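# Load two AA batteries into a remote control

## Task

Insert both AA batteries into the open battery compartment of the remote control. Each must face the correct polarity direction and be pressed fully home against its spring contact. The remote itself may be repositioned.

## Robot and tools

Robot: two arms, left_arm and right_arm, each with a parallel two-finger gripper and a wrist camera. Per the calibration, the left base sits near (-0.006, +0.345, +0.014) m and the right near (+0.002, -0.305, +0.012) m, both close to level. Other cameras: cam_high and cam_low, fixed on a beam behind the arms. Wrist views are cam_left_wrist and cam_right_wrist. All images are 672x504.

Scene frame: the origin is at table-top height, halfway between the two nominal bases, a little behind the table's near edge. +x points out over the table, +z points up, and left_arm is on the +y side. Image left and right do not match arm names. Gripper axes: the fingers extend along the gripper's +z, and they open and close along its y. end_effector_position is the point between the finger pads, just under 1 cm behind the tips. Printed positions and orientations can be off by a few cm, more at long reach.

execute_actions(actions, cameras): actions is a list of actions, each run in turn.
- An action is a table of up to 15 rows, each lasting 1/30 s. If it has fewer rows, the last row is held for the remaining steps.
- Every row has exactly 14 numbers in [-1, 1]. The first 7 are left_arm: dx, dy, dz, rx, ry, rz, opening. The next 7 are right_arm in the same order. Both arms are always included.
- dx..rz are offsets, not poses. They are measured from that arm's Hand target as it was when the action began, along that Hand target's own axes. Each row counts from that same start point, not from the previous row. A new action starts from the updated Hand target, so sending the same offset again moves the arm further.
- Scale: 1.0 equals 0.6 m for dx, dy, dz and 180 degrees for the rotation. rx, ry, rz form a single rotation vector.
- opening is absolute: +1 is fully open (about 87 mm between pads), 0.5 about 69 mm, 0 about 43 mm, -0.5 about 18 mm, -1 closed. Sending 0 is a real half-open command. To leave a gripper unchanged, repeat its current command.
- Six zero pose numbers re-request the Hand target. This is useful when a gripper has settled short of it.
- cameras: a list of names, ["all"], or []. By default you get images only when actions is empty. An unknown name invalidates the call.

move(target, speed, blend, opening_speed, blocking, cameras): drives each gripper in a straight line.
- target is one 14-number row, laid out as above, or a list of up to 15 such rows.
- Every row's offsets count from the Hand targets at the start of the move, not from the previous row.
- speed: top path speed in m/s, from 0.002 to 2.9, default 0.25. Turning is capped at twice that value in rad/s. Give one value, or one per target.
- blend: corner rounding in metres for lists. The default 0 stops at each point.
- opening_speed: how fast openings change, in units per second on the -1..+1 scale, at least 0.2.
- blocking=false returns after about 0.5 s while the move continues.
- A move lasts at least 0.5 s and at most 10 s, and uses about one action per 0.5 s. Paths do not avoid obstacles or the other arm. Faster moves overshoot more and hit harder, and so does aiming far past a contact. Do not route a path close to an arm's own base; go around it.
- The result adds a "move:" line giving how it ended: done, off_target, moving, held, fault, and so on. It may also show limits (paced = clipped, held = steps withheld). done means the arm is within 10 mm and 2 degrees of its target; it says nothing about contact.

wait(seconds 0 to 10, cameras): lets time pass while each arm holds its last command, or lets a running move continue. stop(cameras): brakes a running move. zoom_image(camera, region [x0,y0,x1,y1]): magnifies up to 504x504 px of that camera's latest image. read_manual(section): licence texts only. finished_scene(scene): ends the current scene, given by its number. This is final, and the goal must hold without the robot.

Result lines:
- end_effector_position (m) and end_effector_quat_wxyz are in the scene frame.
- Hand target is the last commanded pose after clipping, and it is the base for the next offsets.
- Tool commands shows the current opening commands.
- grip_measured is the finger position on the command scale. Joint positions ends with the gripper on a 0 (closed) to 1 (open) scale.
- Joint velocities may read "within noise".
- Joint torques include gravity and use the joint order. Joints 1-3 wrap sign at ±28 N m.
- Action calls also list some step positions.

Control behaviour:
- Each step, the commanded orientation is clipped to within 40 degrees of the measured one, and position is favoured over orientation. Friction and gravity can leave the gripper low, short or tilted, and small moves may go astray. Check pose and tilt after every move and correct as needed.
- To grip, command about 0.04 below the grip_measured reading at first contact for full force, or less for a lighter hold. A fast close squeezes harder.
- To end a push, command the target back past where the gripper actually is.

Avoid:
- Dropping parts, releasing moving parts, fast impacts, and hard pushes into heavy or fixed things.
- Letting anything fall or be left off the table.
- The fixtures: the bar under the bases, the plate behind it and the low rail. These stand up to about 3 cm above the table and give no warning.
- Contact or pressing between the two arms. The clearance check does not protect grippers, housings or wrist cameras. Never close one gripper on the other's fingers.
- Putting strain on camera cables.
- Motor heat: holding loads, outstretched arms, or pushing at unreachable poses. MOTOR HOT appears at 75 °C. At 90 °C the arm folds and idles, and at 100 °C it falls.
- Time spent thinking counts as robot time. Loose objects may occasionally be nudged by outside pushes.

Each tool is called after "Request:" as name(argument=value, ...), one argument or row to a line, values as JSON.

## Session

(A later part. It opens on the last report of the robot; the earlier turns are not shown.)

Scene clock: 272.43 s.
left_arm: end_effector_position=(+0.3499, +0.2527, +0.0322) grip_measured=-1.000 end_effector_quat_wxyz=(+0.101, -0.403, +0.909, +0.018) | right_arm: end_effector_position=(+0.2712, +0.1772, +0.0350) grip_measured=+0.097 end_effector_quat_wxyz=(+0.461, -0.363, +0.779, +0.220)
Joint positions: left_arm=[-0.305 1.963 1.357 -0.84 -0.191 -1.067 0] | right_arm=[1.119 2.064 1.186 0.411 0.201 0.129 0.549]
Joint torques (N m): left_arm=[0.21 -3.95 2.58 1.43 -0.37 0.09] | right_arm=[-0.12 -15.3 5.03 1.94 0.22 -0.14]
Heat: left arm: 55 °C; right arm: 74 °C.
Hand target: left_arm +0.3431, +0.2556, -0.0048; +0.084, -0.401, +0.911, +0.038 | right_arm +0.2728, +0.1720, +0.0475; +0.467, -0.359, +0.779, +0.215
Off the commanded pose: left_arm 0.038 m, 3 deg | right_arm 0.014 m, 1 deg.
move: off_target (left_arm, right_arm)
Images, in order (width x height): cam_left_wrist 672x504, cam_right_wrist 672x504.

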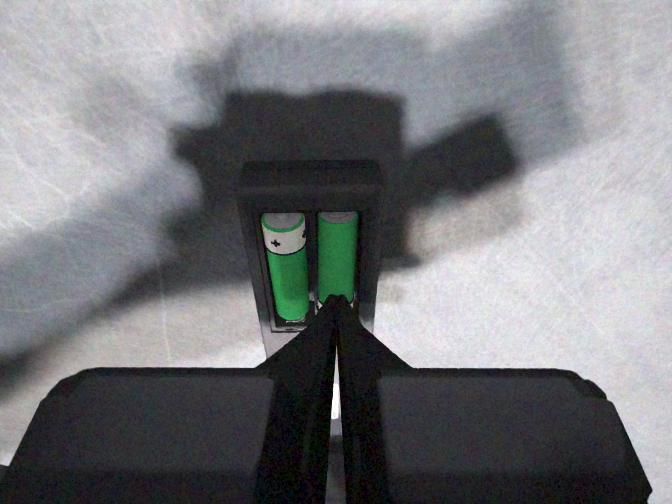

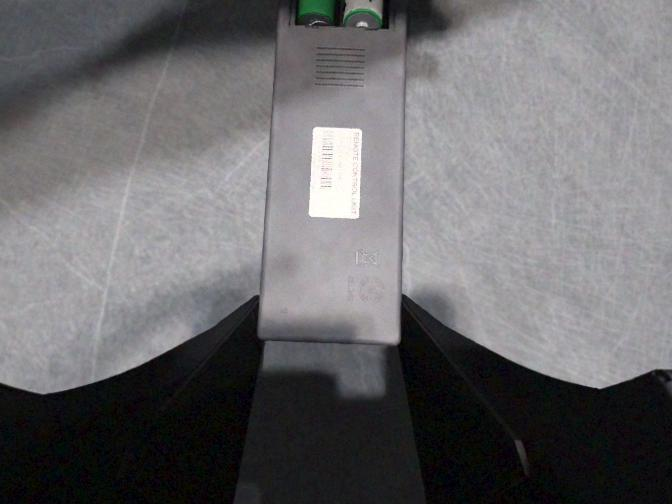

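Request:
move(
  target=[0.01,0,0.03,0,0,0,-1,0,0,0,0,0,0,-0.05],
  speed=0.06,
  cameras=["cam_left_wrist","cam_right_wrist"],
)

Request:
zoom_image(
  camera="cam_right_wrist",
  region=[250, 0, 440, 100],
)

Request:
move(
  target=[-0.02,0,-0.12,0,0,0,-1,0,0,0,0,0,0,-0.05],
  speed=0.1,
  cameras=["cam_left_wrist","cam_right_wrist"],
)

Request:
zoom_image(
  camera="cam_right_wrist",
  region=[250, 0, 440, 100],
)

Request:
zoom_image(
  camera="cam_left_wrist",
  region=[220, 130, 410, 345],
)

Scene clock: 273.57 s.
left_arm: end_effector_position=(+0.3495, +0.2527, +0.0303) grip_measured=-1.000 end_effector_quat_wxyz=(+0.108, -0.404, +0.908, +0.012) | right_arm: end_effector_position=(+0.2712, +0.1772, +0.0350) grip_measured=+0.097 end_effector_quat_wxyz=(+0.461, -0.363, +0.779, +0.220)
Joint positions: left_arm=[-0.305 1.947 1.326 -0.805 -0.19 -1.067 0] | right_arm=[1.119 2.064 1.186 0.411 0.201 0.129 0.549]
Joint torques (N m): left_arm=[-0.13 -0.59 0.84 1.79 -0.39 0.04] | right_arm=[-0.1 -15.3 5.03 1.95 0.22 -0.14]
Heat: left arm: 55 °C; right arm: 74 °C.
Hand target: left_arm +0.3414, +0.2536, -0.0235; +0.084, -0.401, +0.911, +0.038 | right_arm +0.2728, +0.1720, +0.0475; +0.467, -0.359, +0.779, +0.215
Off the commanded pose: left_arm 0.054 m, 4 deg | right_arm 0.014 m, 1 deg.
move: off_target (left_arm, right_arm)
Images, in order (width x height): cam_left_wrist 672x504, cam_right_wrist 672x504.

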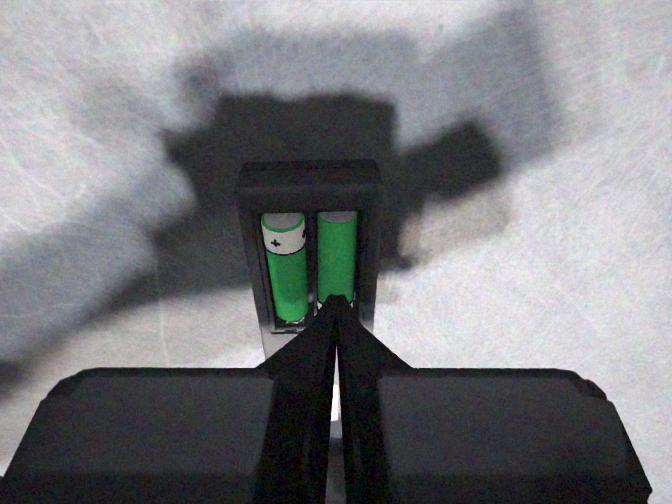

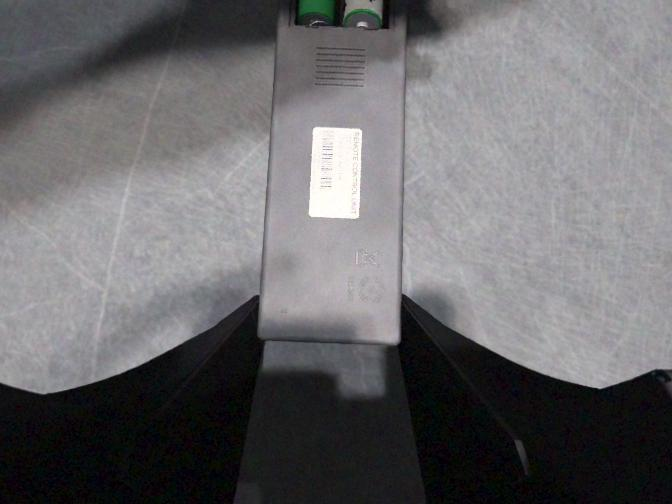

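Scaled by 2.653 from the camera's 672x504 image, which has a finer 960x720 frame.

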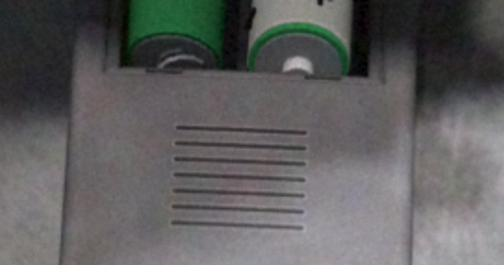

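Scene clock: 274.97 s.
left_arm: end_effector_position=(+0.3357, +0.2557, +0.0448) grip_measured=-1.000 end_effector_quat_wxyz=(+0.078, -0.401, +0.912, +0.036) | right_arm: end_effector_position=(+0.2712, +0.1772, +0.0350) grip_measured=+0.097 end_effector_quat_wxyz=(+0.461, -0.363, +0.779, +0.220)
Joint positions: left_arm=[-0.308 1.948 1.391 -0.948 -0.191 -1.072 0] | right_arm=[1.119 2.064 1.186 0.411 0.201 0.129 0.549]
Joint torques (N m): left_arm=[-0.77 -9.4 11.07 0.34 -0.39 -0.05] | right_arm=[-0.13 -15.31 5.03 1.94 0.22 -0.14]
Heat: left arm: 54 °C; right arm: 74 °C.
Hand target: left_arm +0.3404, +0.2525, +0.0494; +0.084, -0.401, +0.911, +0.038 | right_arm +0.2728, +0.1720, +0.0475; +0.467, -0.359, +0.779, +0.215
Off the commanded pose: left_arm 0.007 m, 1 deg | right_arm 0.014 m, 1 deg.
move: off_target (right_arm)
Images, in order (width x height): cam_left_wrist 672x504, cam_right_wrist 672x504.

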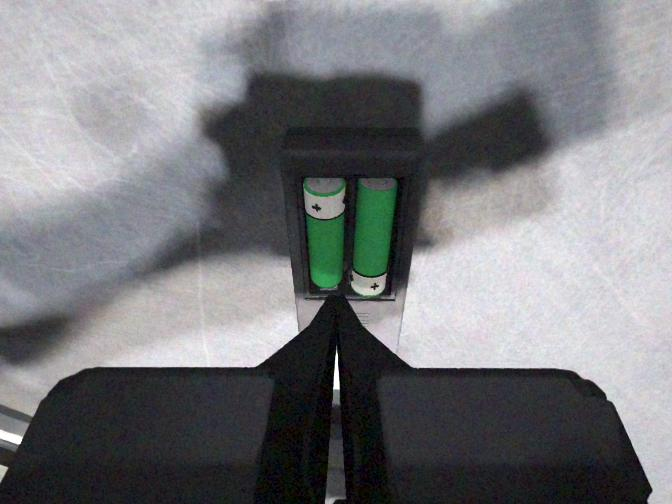

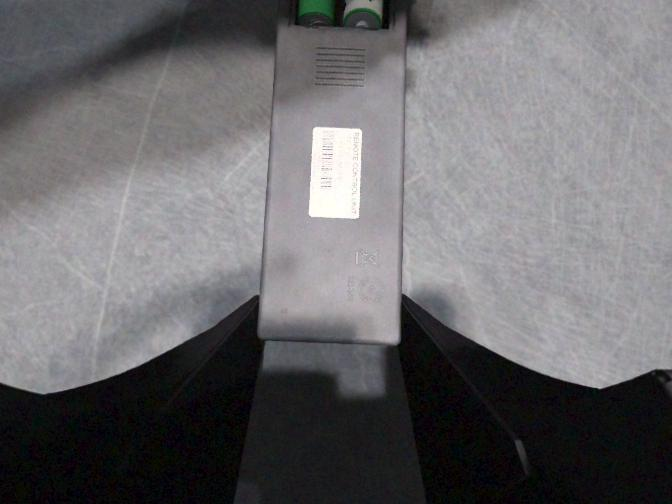

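Scaled by 2.653 from the camera's 672x504 image, which has a finer 960x720 frame.

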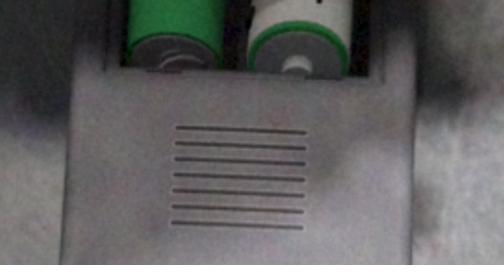

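Scaled by 2.344 from the camera's 672x504 image, which has a finer 960x720 frame.

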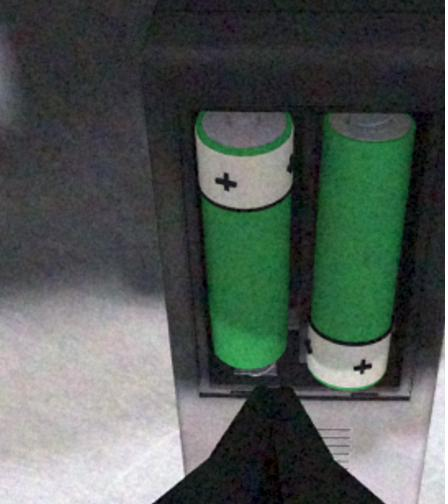

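Request:
move(
  target=[0.05,0,-0.12,0,0,0,-1,0,0,0,0,0,0,-0.05],
  speed=0.15,
  cameras=["all"],
)

Request:
zoom_image(
  camera="cam_left_wrist",
  region=[220, 100, 450, 300],
)

Request:
zoom_image(
  camera="cam_right_wrist",
  region=[250, 0, 440, 100],
)

Request:
zoom_image(
  camera="cam_low",
  region=[220, 150, 450, 350],
)

Scene clock: 277.37 s.
left_arm: end_effector_position=(+0.3074, +0.2220, +0.1034) grip_measured=-1.000 end_effector_quat_wxyz=(+0.070, -0.398, +0.914, +0.042) | right_arm: end_effector_position=(+0.2712, +0.1772, +0.0350) grip_measured=+0.097 end_effector_quat_wxyz=(+0.461, -0.363, +0.779, +0.220)
Joint positions: left_arm=[-0.429 1.869 1.517 -1.196 -0.196 -1.19 0] | right_arm=[1.119 2.064 1.186 0.411 0.201 0.129 0.549]
Joint torques (N m): left_arm=[-0.36 -10.91 11.1 0.22 -0.42 -0.06] | right_arm=[-0.12 -15.31 5.01 1.94 0.22 -0.14]
Heat: left arm: 54 °C; right arm: 74 °C.
Hand target: left_arm +0.3115, +0.2209, +0.1147; +0.084, -0.401, +0.912, +0.038 | right_arm +0.2728, +0.1720, +0.0475; +0.467, -0.359, +0.779, +0.215
Off the commanded pose: left_arm 0.012 m, 2 deg | right_arm 0.014 m, 1 deg.
move: off_target (left_arm, right_arm)

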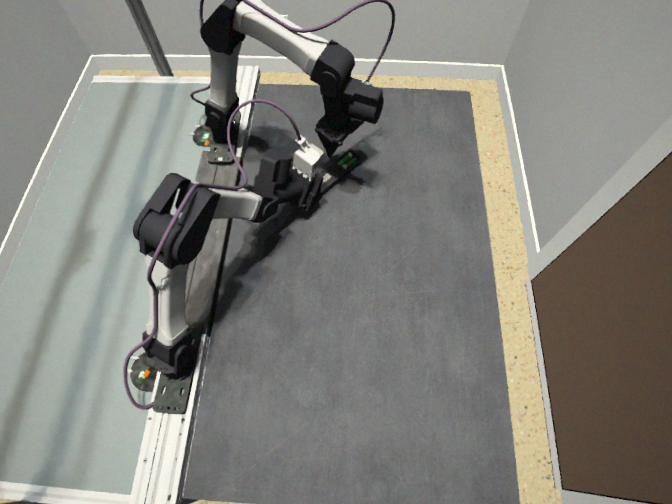

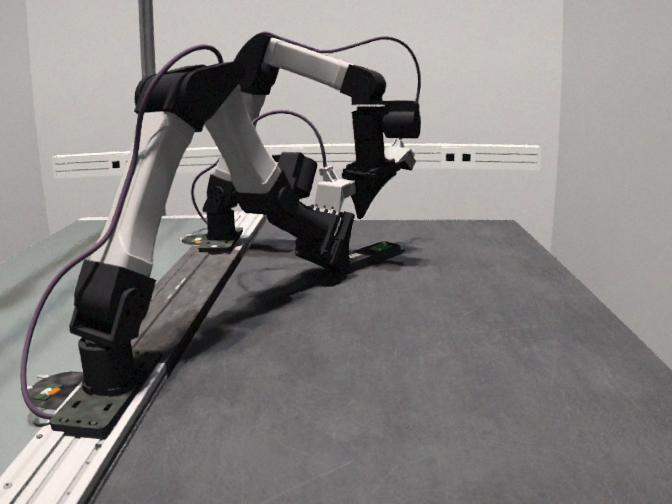

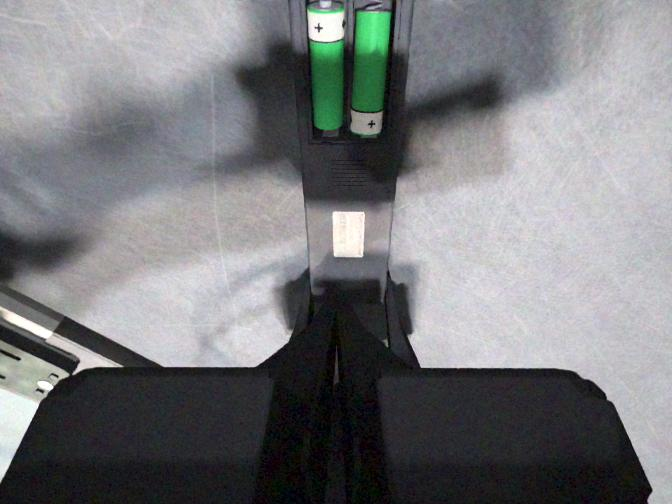

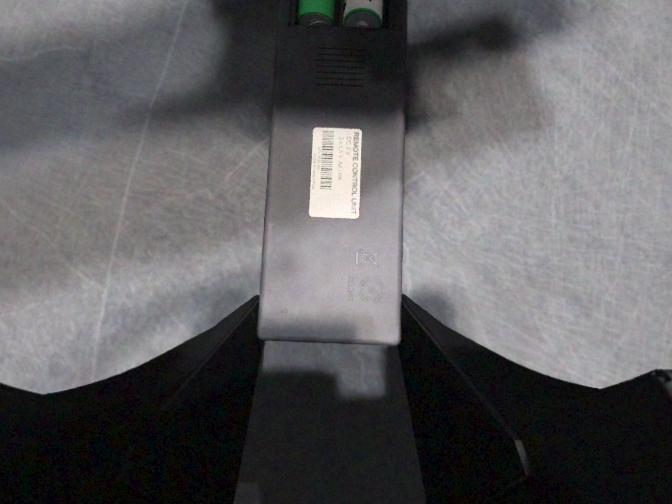

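Scaled by 2.191 from the camera's 672x504 image, which has a finer 960x720 frame.

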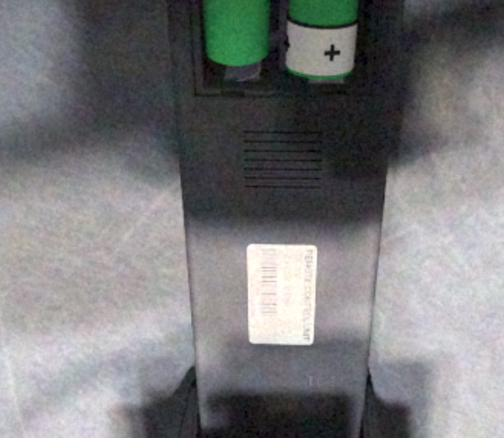

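Scaled by 2.653 from the camera's 672x504 image, which has a finer 960x720 frame.

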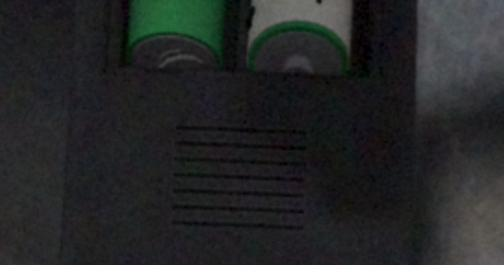

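Scaled by 2.191 from the camera's 672x504 image, which has a finer 960x720 frame.

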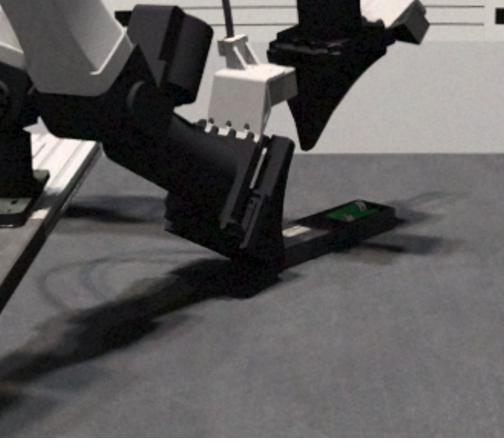

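Request:
zoom_image(
  camera="cam_left_wrist",
  region=[280, 0, 420, 150],
)

Request:
zoom_image(
  camera="cam_low",
  region=[345, 230, 415, 275],
)

Scaled by 3.360 from the camera's 672x504 image, which has a finer 960x720 frame.

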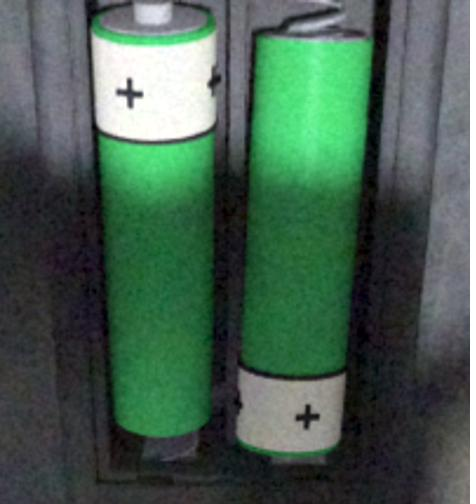

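Scaled by 7.200 from the camera's 672x504 image, which has a finer 960x720 frame.

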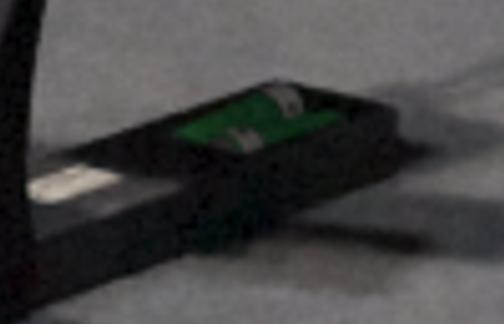

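Request:
move(
  target=[
    [-0.1,0.015,0.02,0,0.1,0,-1,0,0,0,0,0,0,0.06],
    [-0.162,0.015,0.07,0,0.167,0,-1,0,0,0,0,0,0,0.06],
  ],
  speed=0.12,
  blend=0.02,
  cameras=["all"],
)

Request:
zoom_image(
  camera="cam_left_wrist",
  region=[220, 200, 450, 400],
)

Request:
zoom_image(
  camera="cam_low",
  region=[335, 190, 415, 275],
)

Scene clock: 282.87 s.
left_arm: end_effector_position=(+0.3721, +0.3065, +0.0877) grip_measured=-1.000 end_effector_quat_wxyz=(-0.144, -0.406, +0.900, -0.066) | right_arm: end_effector_position=(+0.2712, +0.1772, +0.0350) grip_measured=+0.097 end_effector_quat_wxyz=(+0.461, -0.363, +0.779, +0.220)
Joint positions: left_arm=[-0.004 2.354 2.11 -1.552 0.186 -0.778 0] | right_arm=[1.119 2.064 1.186 0.411 0.201 0.129 0.549]
Joint torques (N m): left_arm=[-0.27 -11.99 11.02 -0.33 0.06 0.17] | right_arm=[-0.12 -15.32 5.03 1.94 0.22 -0.14]
Heat: left arm: 54 °C; right arm: 75 °C. Fold the right arm in close to its base, or ease its load, before you think long.
Hand target: left_arm +0.3748, +0.3031, +0.0912; -0.155, -0.397, +0.902, -0.068 | right_arm +0.2728, +0.1720, +0.0475; +0.467, -0.359, +0.779, +0.215
Off the commanded pose: left_arm 0.005 m, 2 deg | right_arm 0.014 m, 1 deg.
MOTOR HOT: joint 2 (shoulder) of the right arm reports 75 °C; the controller's stop level is 90 °C. To cool a motor, set the load down, stop pushing, or move to a pose that needs little force.
joint sent to its limit (left arm) — joint 4 (wrist pitch), lower limit. The joint targets still meet the commanded pose.
move: off_target (right_arm); blend cut to 0 m at target 1

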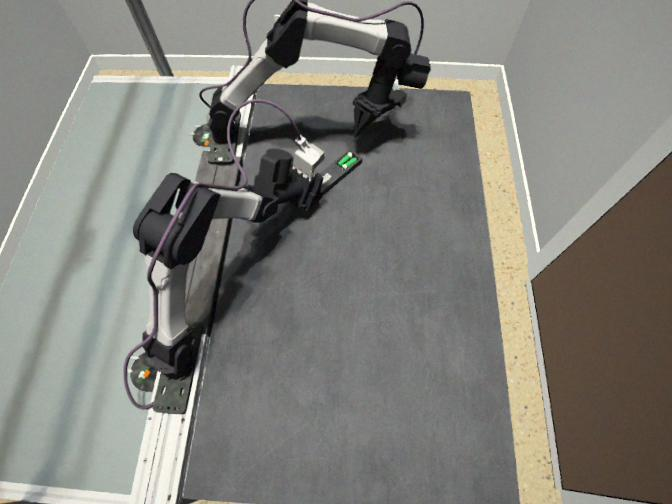

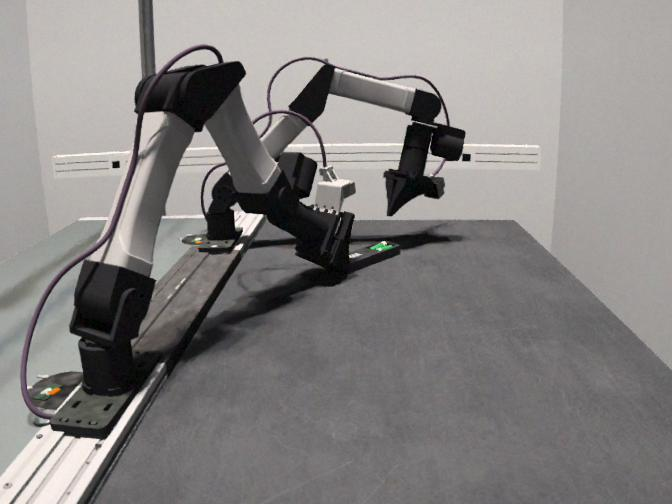

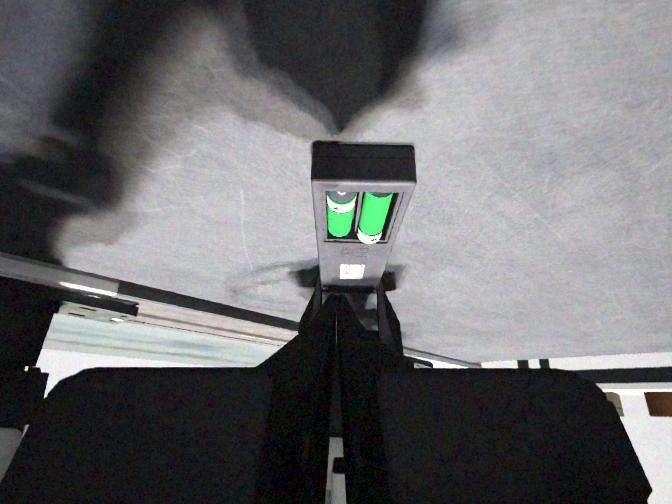

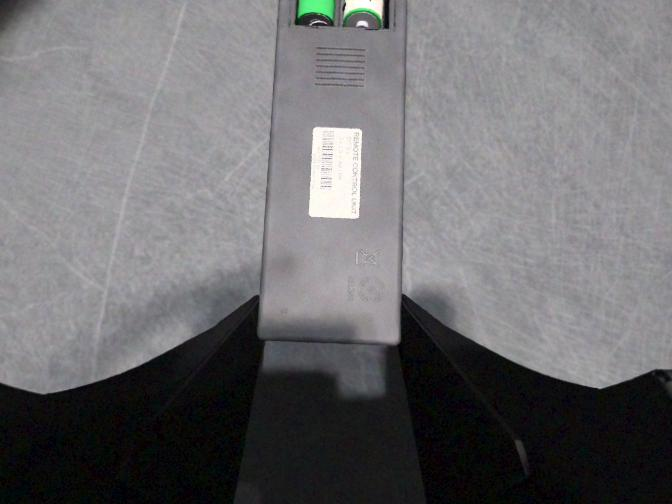

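Scaled by 2.191 from the camera's 672x504 image, which has a finer 960x720 frame.

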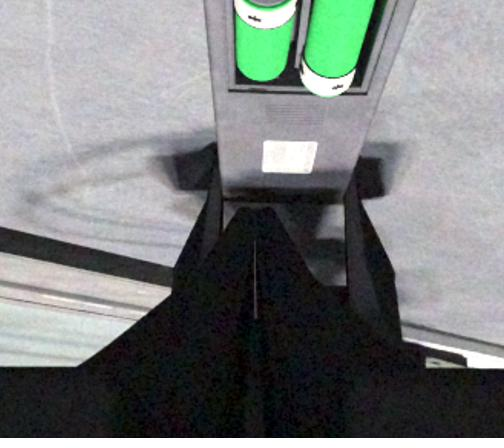

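Scaled by 5.929 from the camera's 672x504 image, which has a finer 960x720 frame.

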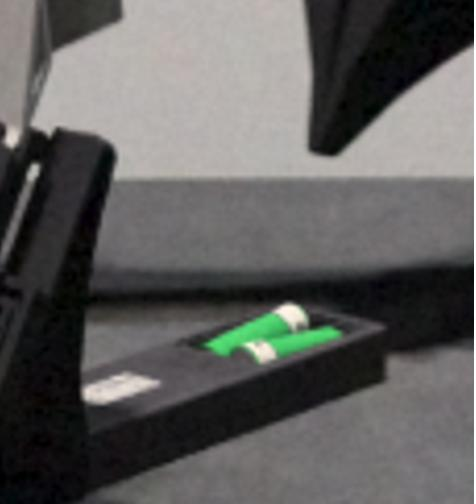

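Request:
move(
  target=[-0.042,0,0.05,0,0,0,-1,0,0,0,0,0,0,0.06],
  speed=0.08,
  cameras=["all"],
)

Request:
zoom_image(
  camera="cam_left_wrist",
  region=[220, 150, 450, 350],
)

Request:
zoom_image(
  camera="cam_low",
  region=[335, 190, 415, 275],
)

Request:
zoom_image(
  camera="cam_high",
  region=[300, 110, 400, 200],
)

Scene clock: 284.40 s.
left_arm: end_effector_position=(+0.3746, +0.3138, +0.0562) grip_measured=-1.000 end_effector_quat_wxyz=(-0.169, -0.402, +0.898, -0.060) | right_arm: end_effector_position=(+0.2712, +0.1772, +0.0350) grip_measured=+0.097 end_effector_quat_wxyz=(+0.461, -0.363, +0.779, +0.220)
Joint positions: left_arm=[0.016 2.444 2.125 -1.533 0.187 -0.749 0] | right_arm=[1.119 2.064 1.186 0.411 0.201 0.129 0.549]
Joint torques (N m): left_arm=[-0.02 -12.38 10.48 -0.09 -0.02 0.18] | right_arm=[-0.12 -15.3 5.04 1.95 0.22 -0.14]
Heat: left arm: 54 °C; right arm: 75 °C. Fold the right arm in close to its base, or ease its load, before you think long.
Hand target: left_arm +0.3839, +0.3133, +0.0546; -0.155, -0.397, +0.902, -0.068 | right_arm +0.2728, +0.1720, +0.0475; +0.467, -0.359, +0.779, +0.215
Off the commanded pose: left_arm 0.010 m, 2 deg | right_arm 0.014 m, 1 deg.
MOTOR HOT: still on. Joint 2 (shoulder) of the right arm reports 75 °C.
move: off_target (right_arm)

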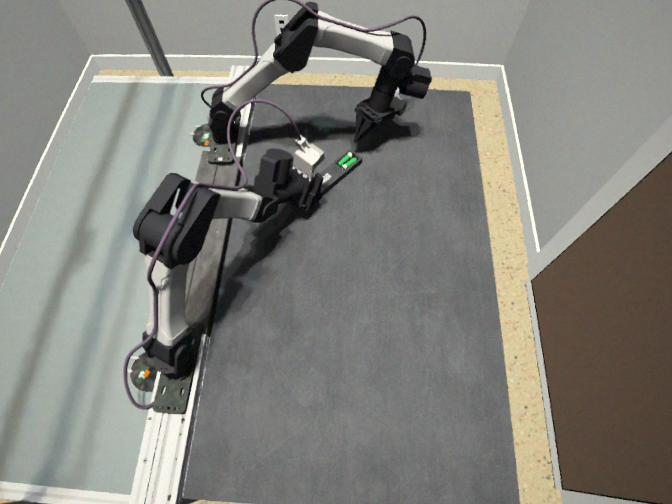

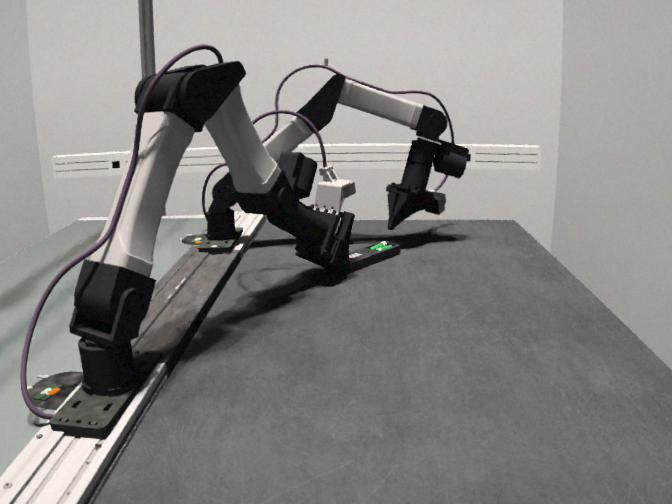

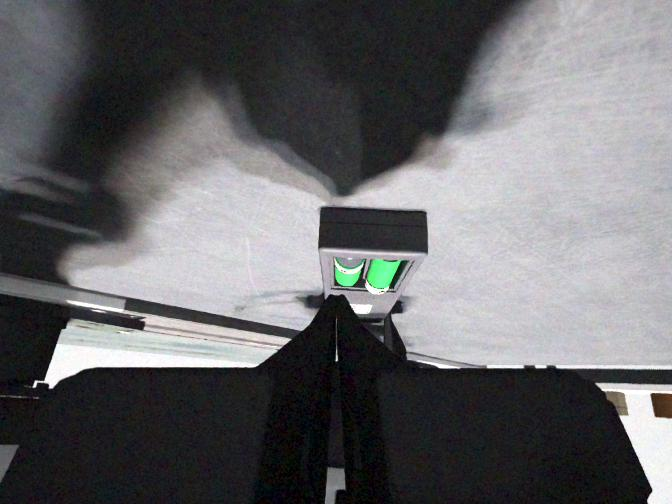

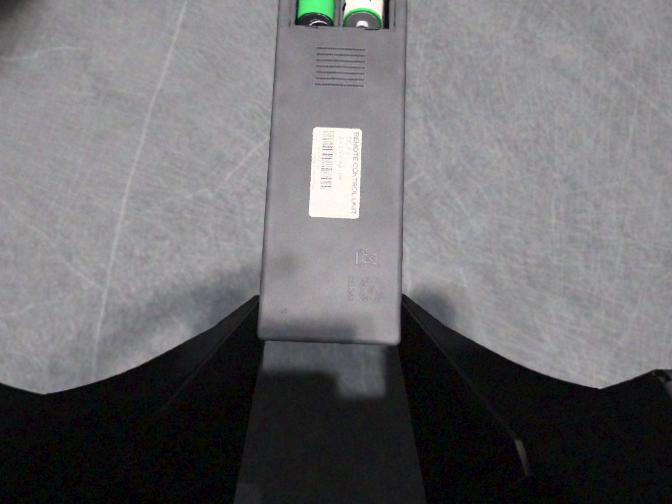

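Scaled by 2.191 from the camera's 672x504 image, which has a finer 960x720 frame.

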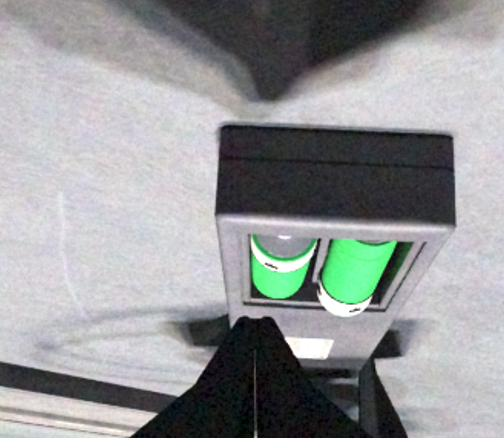

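Scaled by 5.929 from the camera's 672x504 image, which has a finer 960x720 frame.

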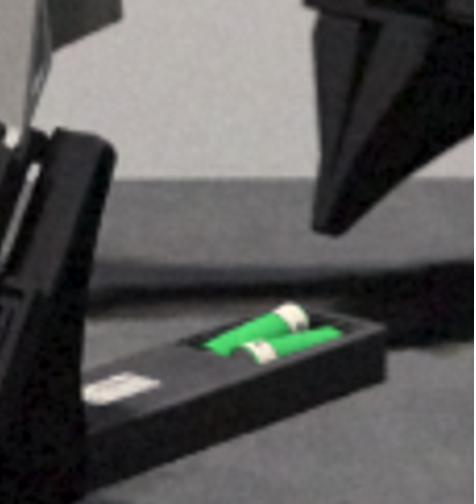

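Scaled by 5.040 from the camera's 672x504 image, which has a finer 960x720 frame.

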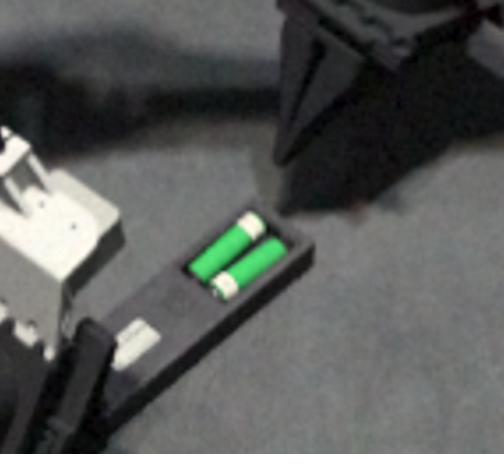

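Request:
move(
  target=[0.006,0,0.04,0,0,0,-1,0,0,0,0,0,0,0.06],
  speed=0.05,
  cameras=["all"],
)

Request:
zoom_image(
  camera="cam_left_wrist",
  region=[220, 150, 450, 350],
)

Request:
zoom_image(
  camera="cam_low",
  region=[335, 190, 415, 275],
)

Request:
zoom_image(
  camera="cam_high",
  region=[300, 110, 400, 200],
)

Scene clock: 286.13 s.
left_arm: end_effector_position=(+0.3752, +0.3109, +0.0311) grip_measured=-1.000 end_effector_quat_wxyz=(-0.161, -0.400, +0.900, -0.062) | right_arm: end_effector_position=(+0.2712, +0.1772, +0.0350) grip_measured=+0.097 end_effector_quat_wxyz=(+0.461, -0.363, +0.779, +0.220)
Joint positions: left_arm=[0.011 2.444 2.03 -1.422 0.187 -0.749 0] | right_arm=[1.119 2.064 1.186 0.411 0.201 0.129 0.549]
Joint torques (N m): left_arm=[-0.87 -15.23 6.01 -0.09 0.02 0.01] | right_arm=[-0.13 -15.31 5.04 1.94 0.22 -0.14]
Heat: left arm: 55 °C; right arm: 75 °C. Fold the right arm in close to its base, or ease its load, before you think long.
Hand target: left_arm +0.3762, +0.3050, +0.0331; -0.155, -0.397, +0.902, -0.068 | right_arm +0.2728, +0.1720, +0.0475; +0.467, -0.359, +0.779, +0.215
Off the commanded pose: left_arm 0.006 m, 1 deg | right_arm 0.014 m, 1 deg.
MOTOR HOT: still on. Joint 2 (shoulder) of the right arm reports 75 °C.
move: off_target (right_arm)

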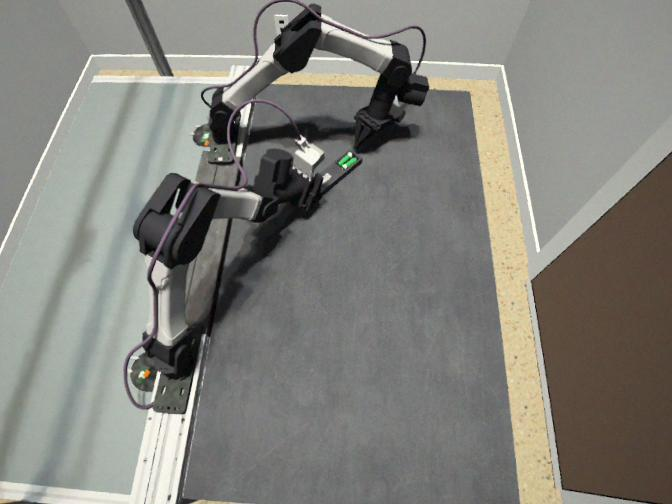

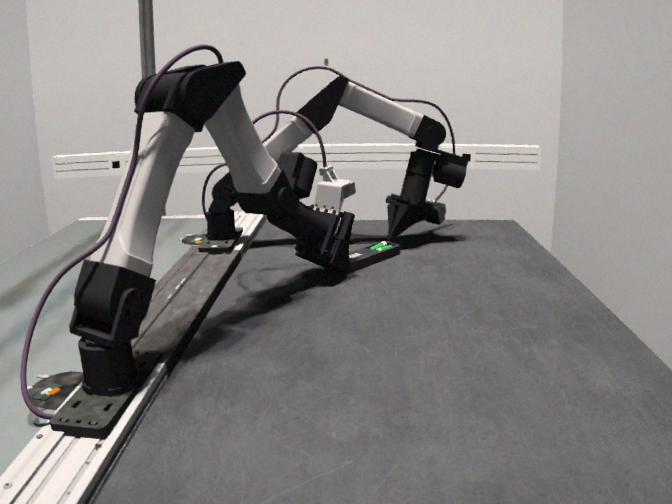

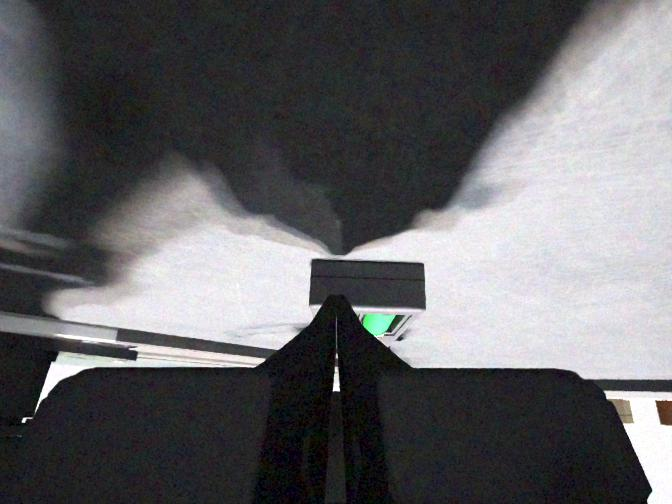

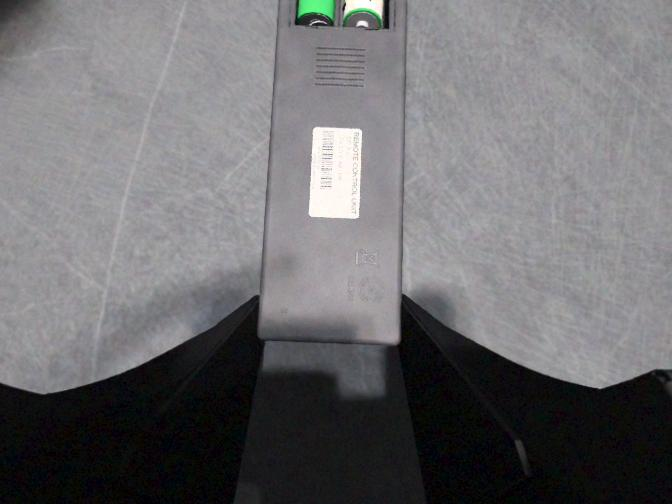

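Scaled by 2.191 from the camera's 672x504 image, which has a finer 960x720 frame.

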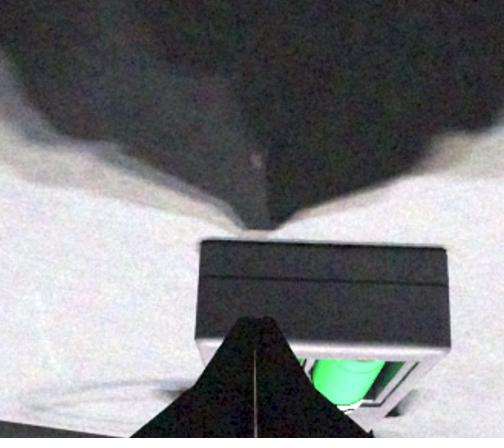

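Scaled by 5.929 from the camera's 672x504 image, which has a finer 960x720 frame.

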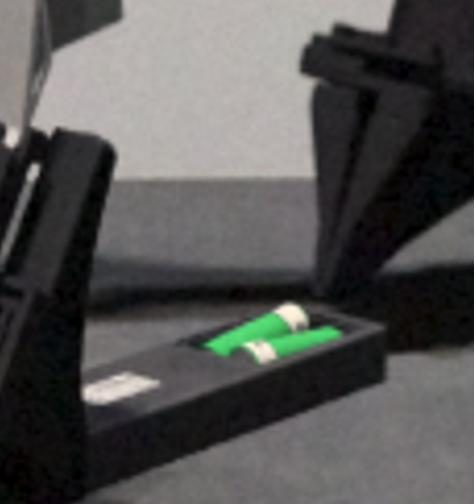

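Scaled by 5.040 from the camera's 672x504 image, which has a finer 960x720 frame.

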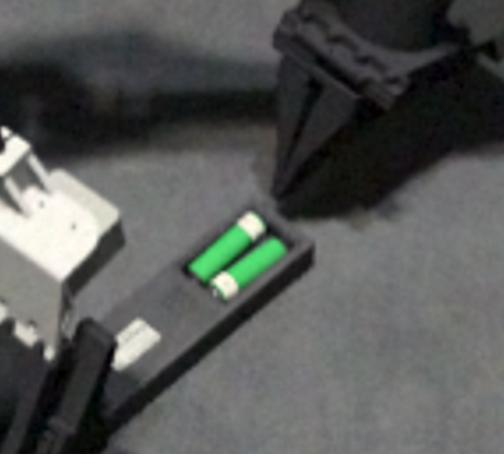

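Request:
move(
  target=[0.034,-0.008,-0.045,0,0,0,-1,0,0,0,0,0,0,0.06],
  speed=0.1,
  cameras=["all"],
)

Request:
zoom_image(
  camera="cam_left_wrist",
  region=[220, 150, 450, 350],
)

Request:
zoom_image(
  camera="cam_high",
  region=[300, 110, 400, 200],
)

Scene clock: 287.83 s.
left_arm: end_effector_position=(+0.3660, +0.2994, +0.0473) grip_measured=-1.000 end_effector_quat_wxyz=(-0.172, -0.397, +0.900, -0.056) | right_arm: end_effector_position=(+0.2712, +0.1772, +0.0350) grip_measured=+0.097 end_effector_quat_wxyz=(+0.461, -0.363, +0.779, +0.220)
Joint positions: left_arm=[-0.017 2.413 2.03 -1.473 0.189 -0.771 0] | right_arm=[1.119 2.064 1.186 0.411 0.201 0.129 0.549]
Joint torques (N m): left_arm=[-0.7 -16.4 10.86 -0.49 0.06 -0.07] | right_arm=[-0.1 -15.31 5.03 1.94 0.22 -0.14]
Heat: left arm: 56 °C; right arm: 75 °C. Fold the right arm in close to its base, or ease its load, before you think long.
Hand target: left_arm +0.3729, +0.2941, +0.0654; -0.155, -0.397, +0.902, -0.068 | right_arm +0.2728, +0.1720, +0.0475; +0.467, -0.359, +0.779, +0.215
Off the commanded pose: left_arm 0.020 m, 2 deg | right_arm 0.014 m, 1 deg.
MOTOR HOT: still on. Joint 2 (shoulder) of the right arm reports 75 °C.
move: off_target (left_arm, right_arm)

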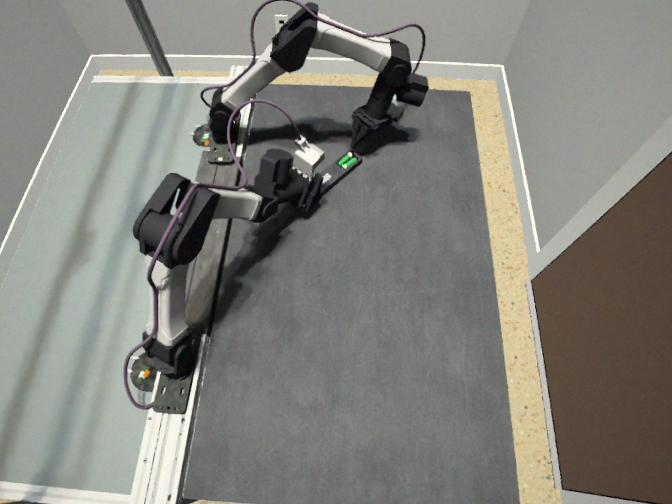

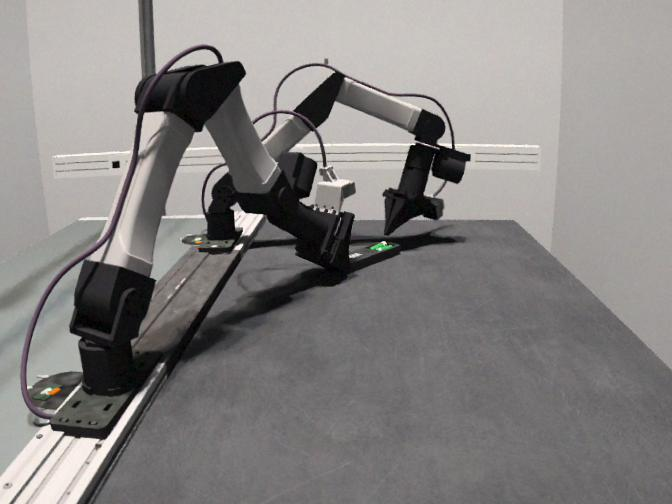

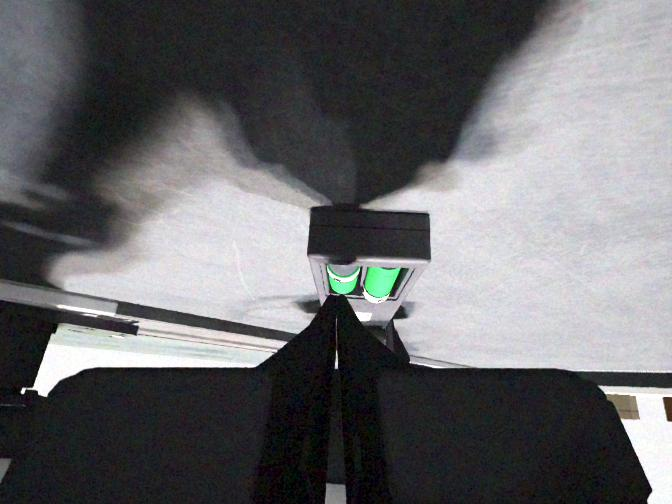

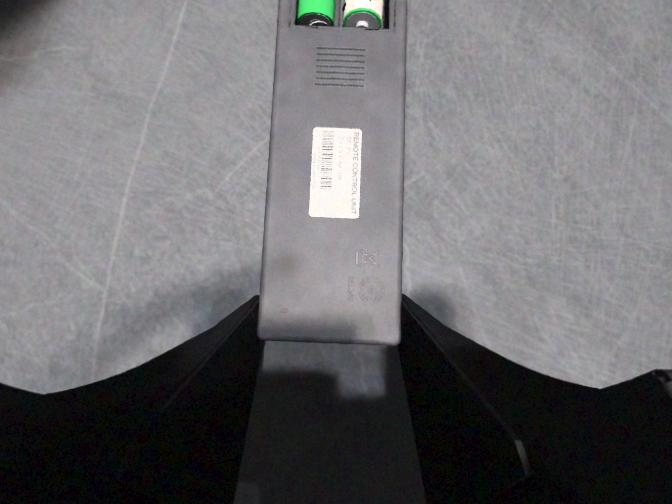

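Scaled by 2.191 from the camera's 672x504 image, which has a finer 960x720 frame.

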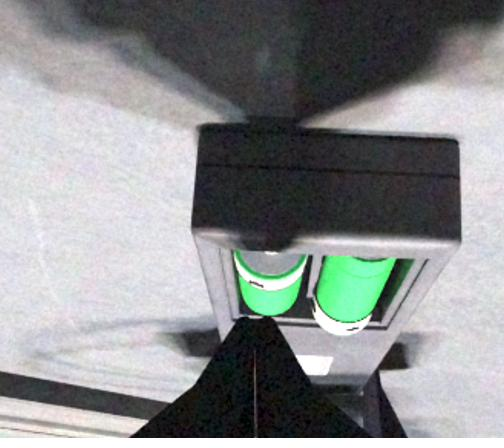

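Scaled by 5.040 from the camera's 672x504 image, which has a finer 960x720 frame.

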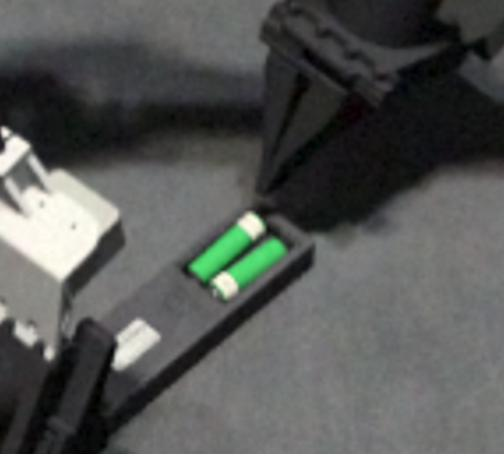

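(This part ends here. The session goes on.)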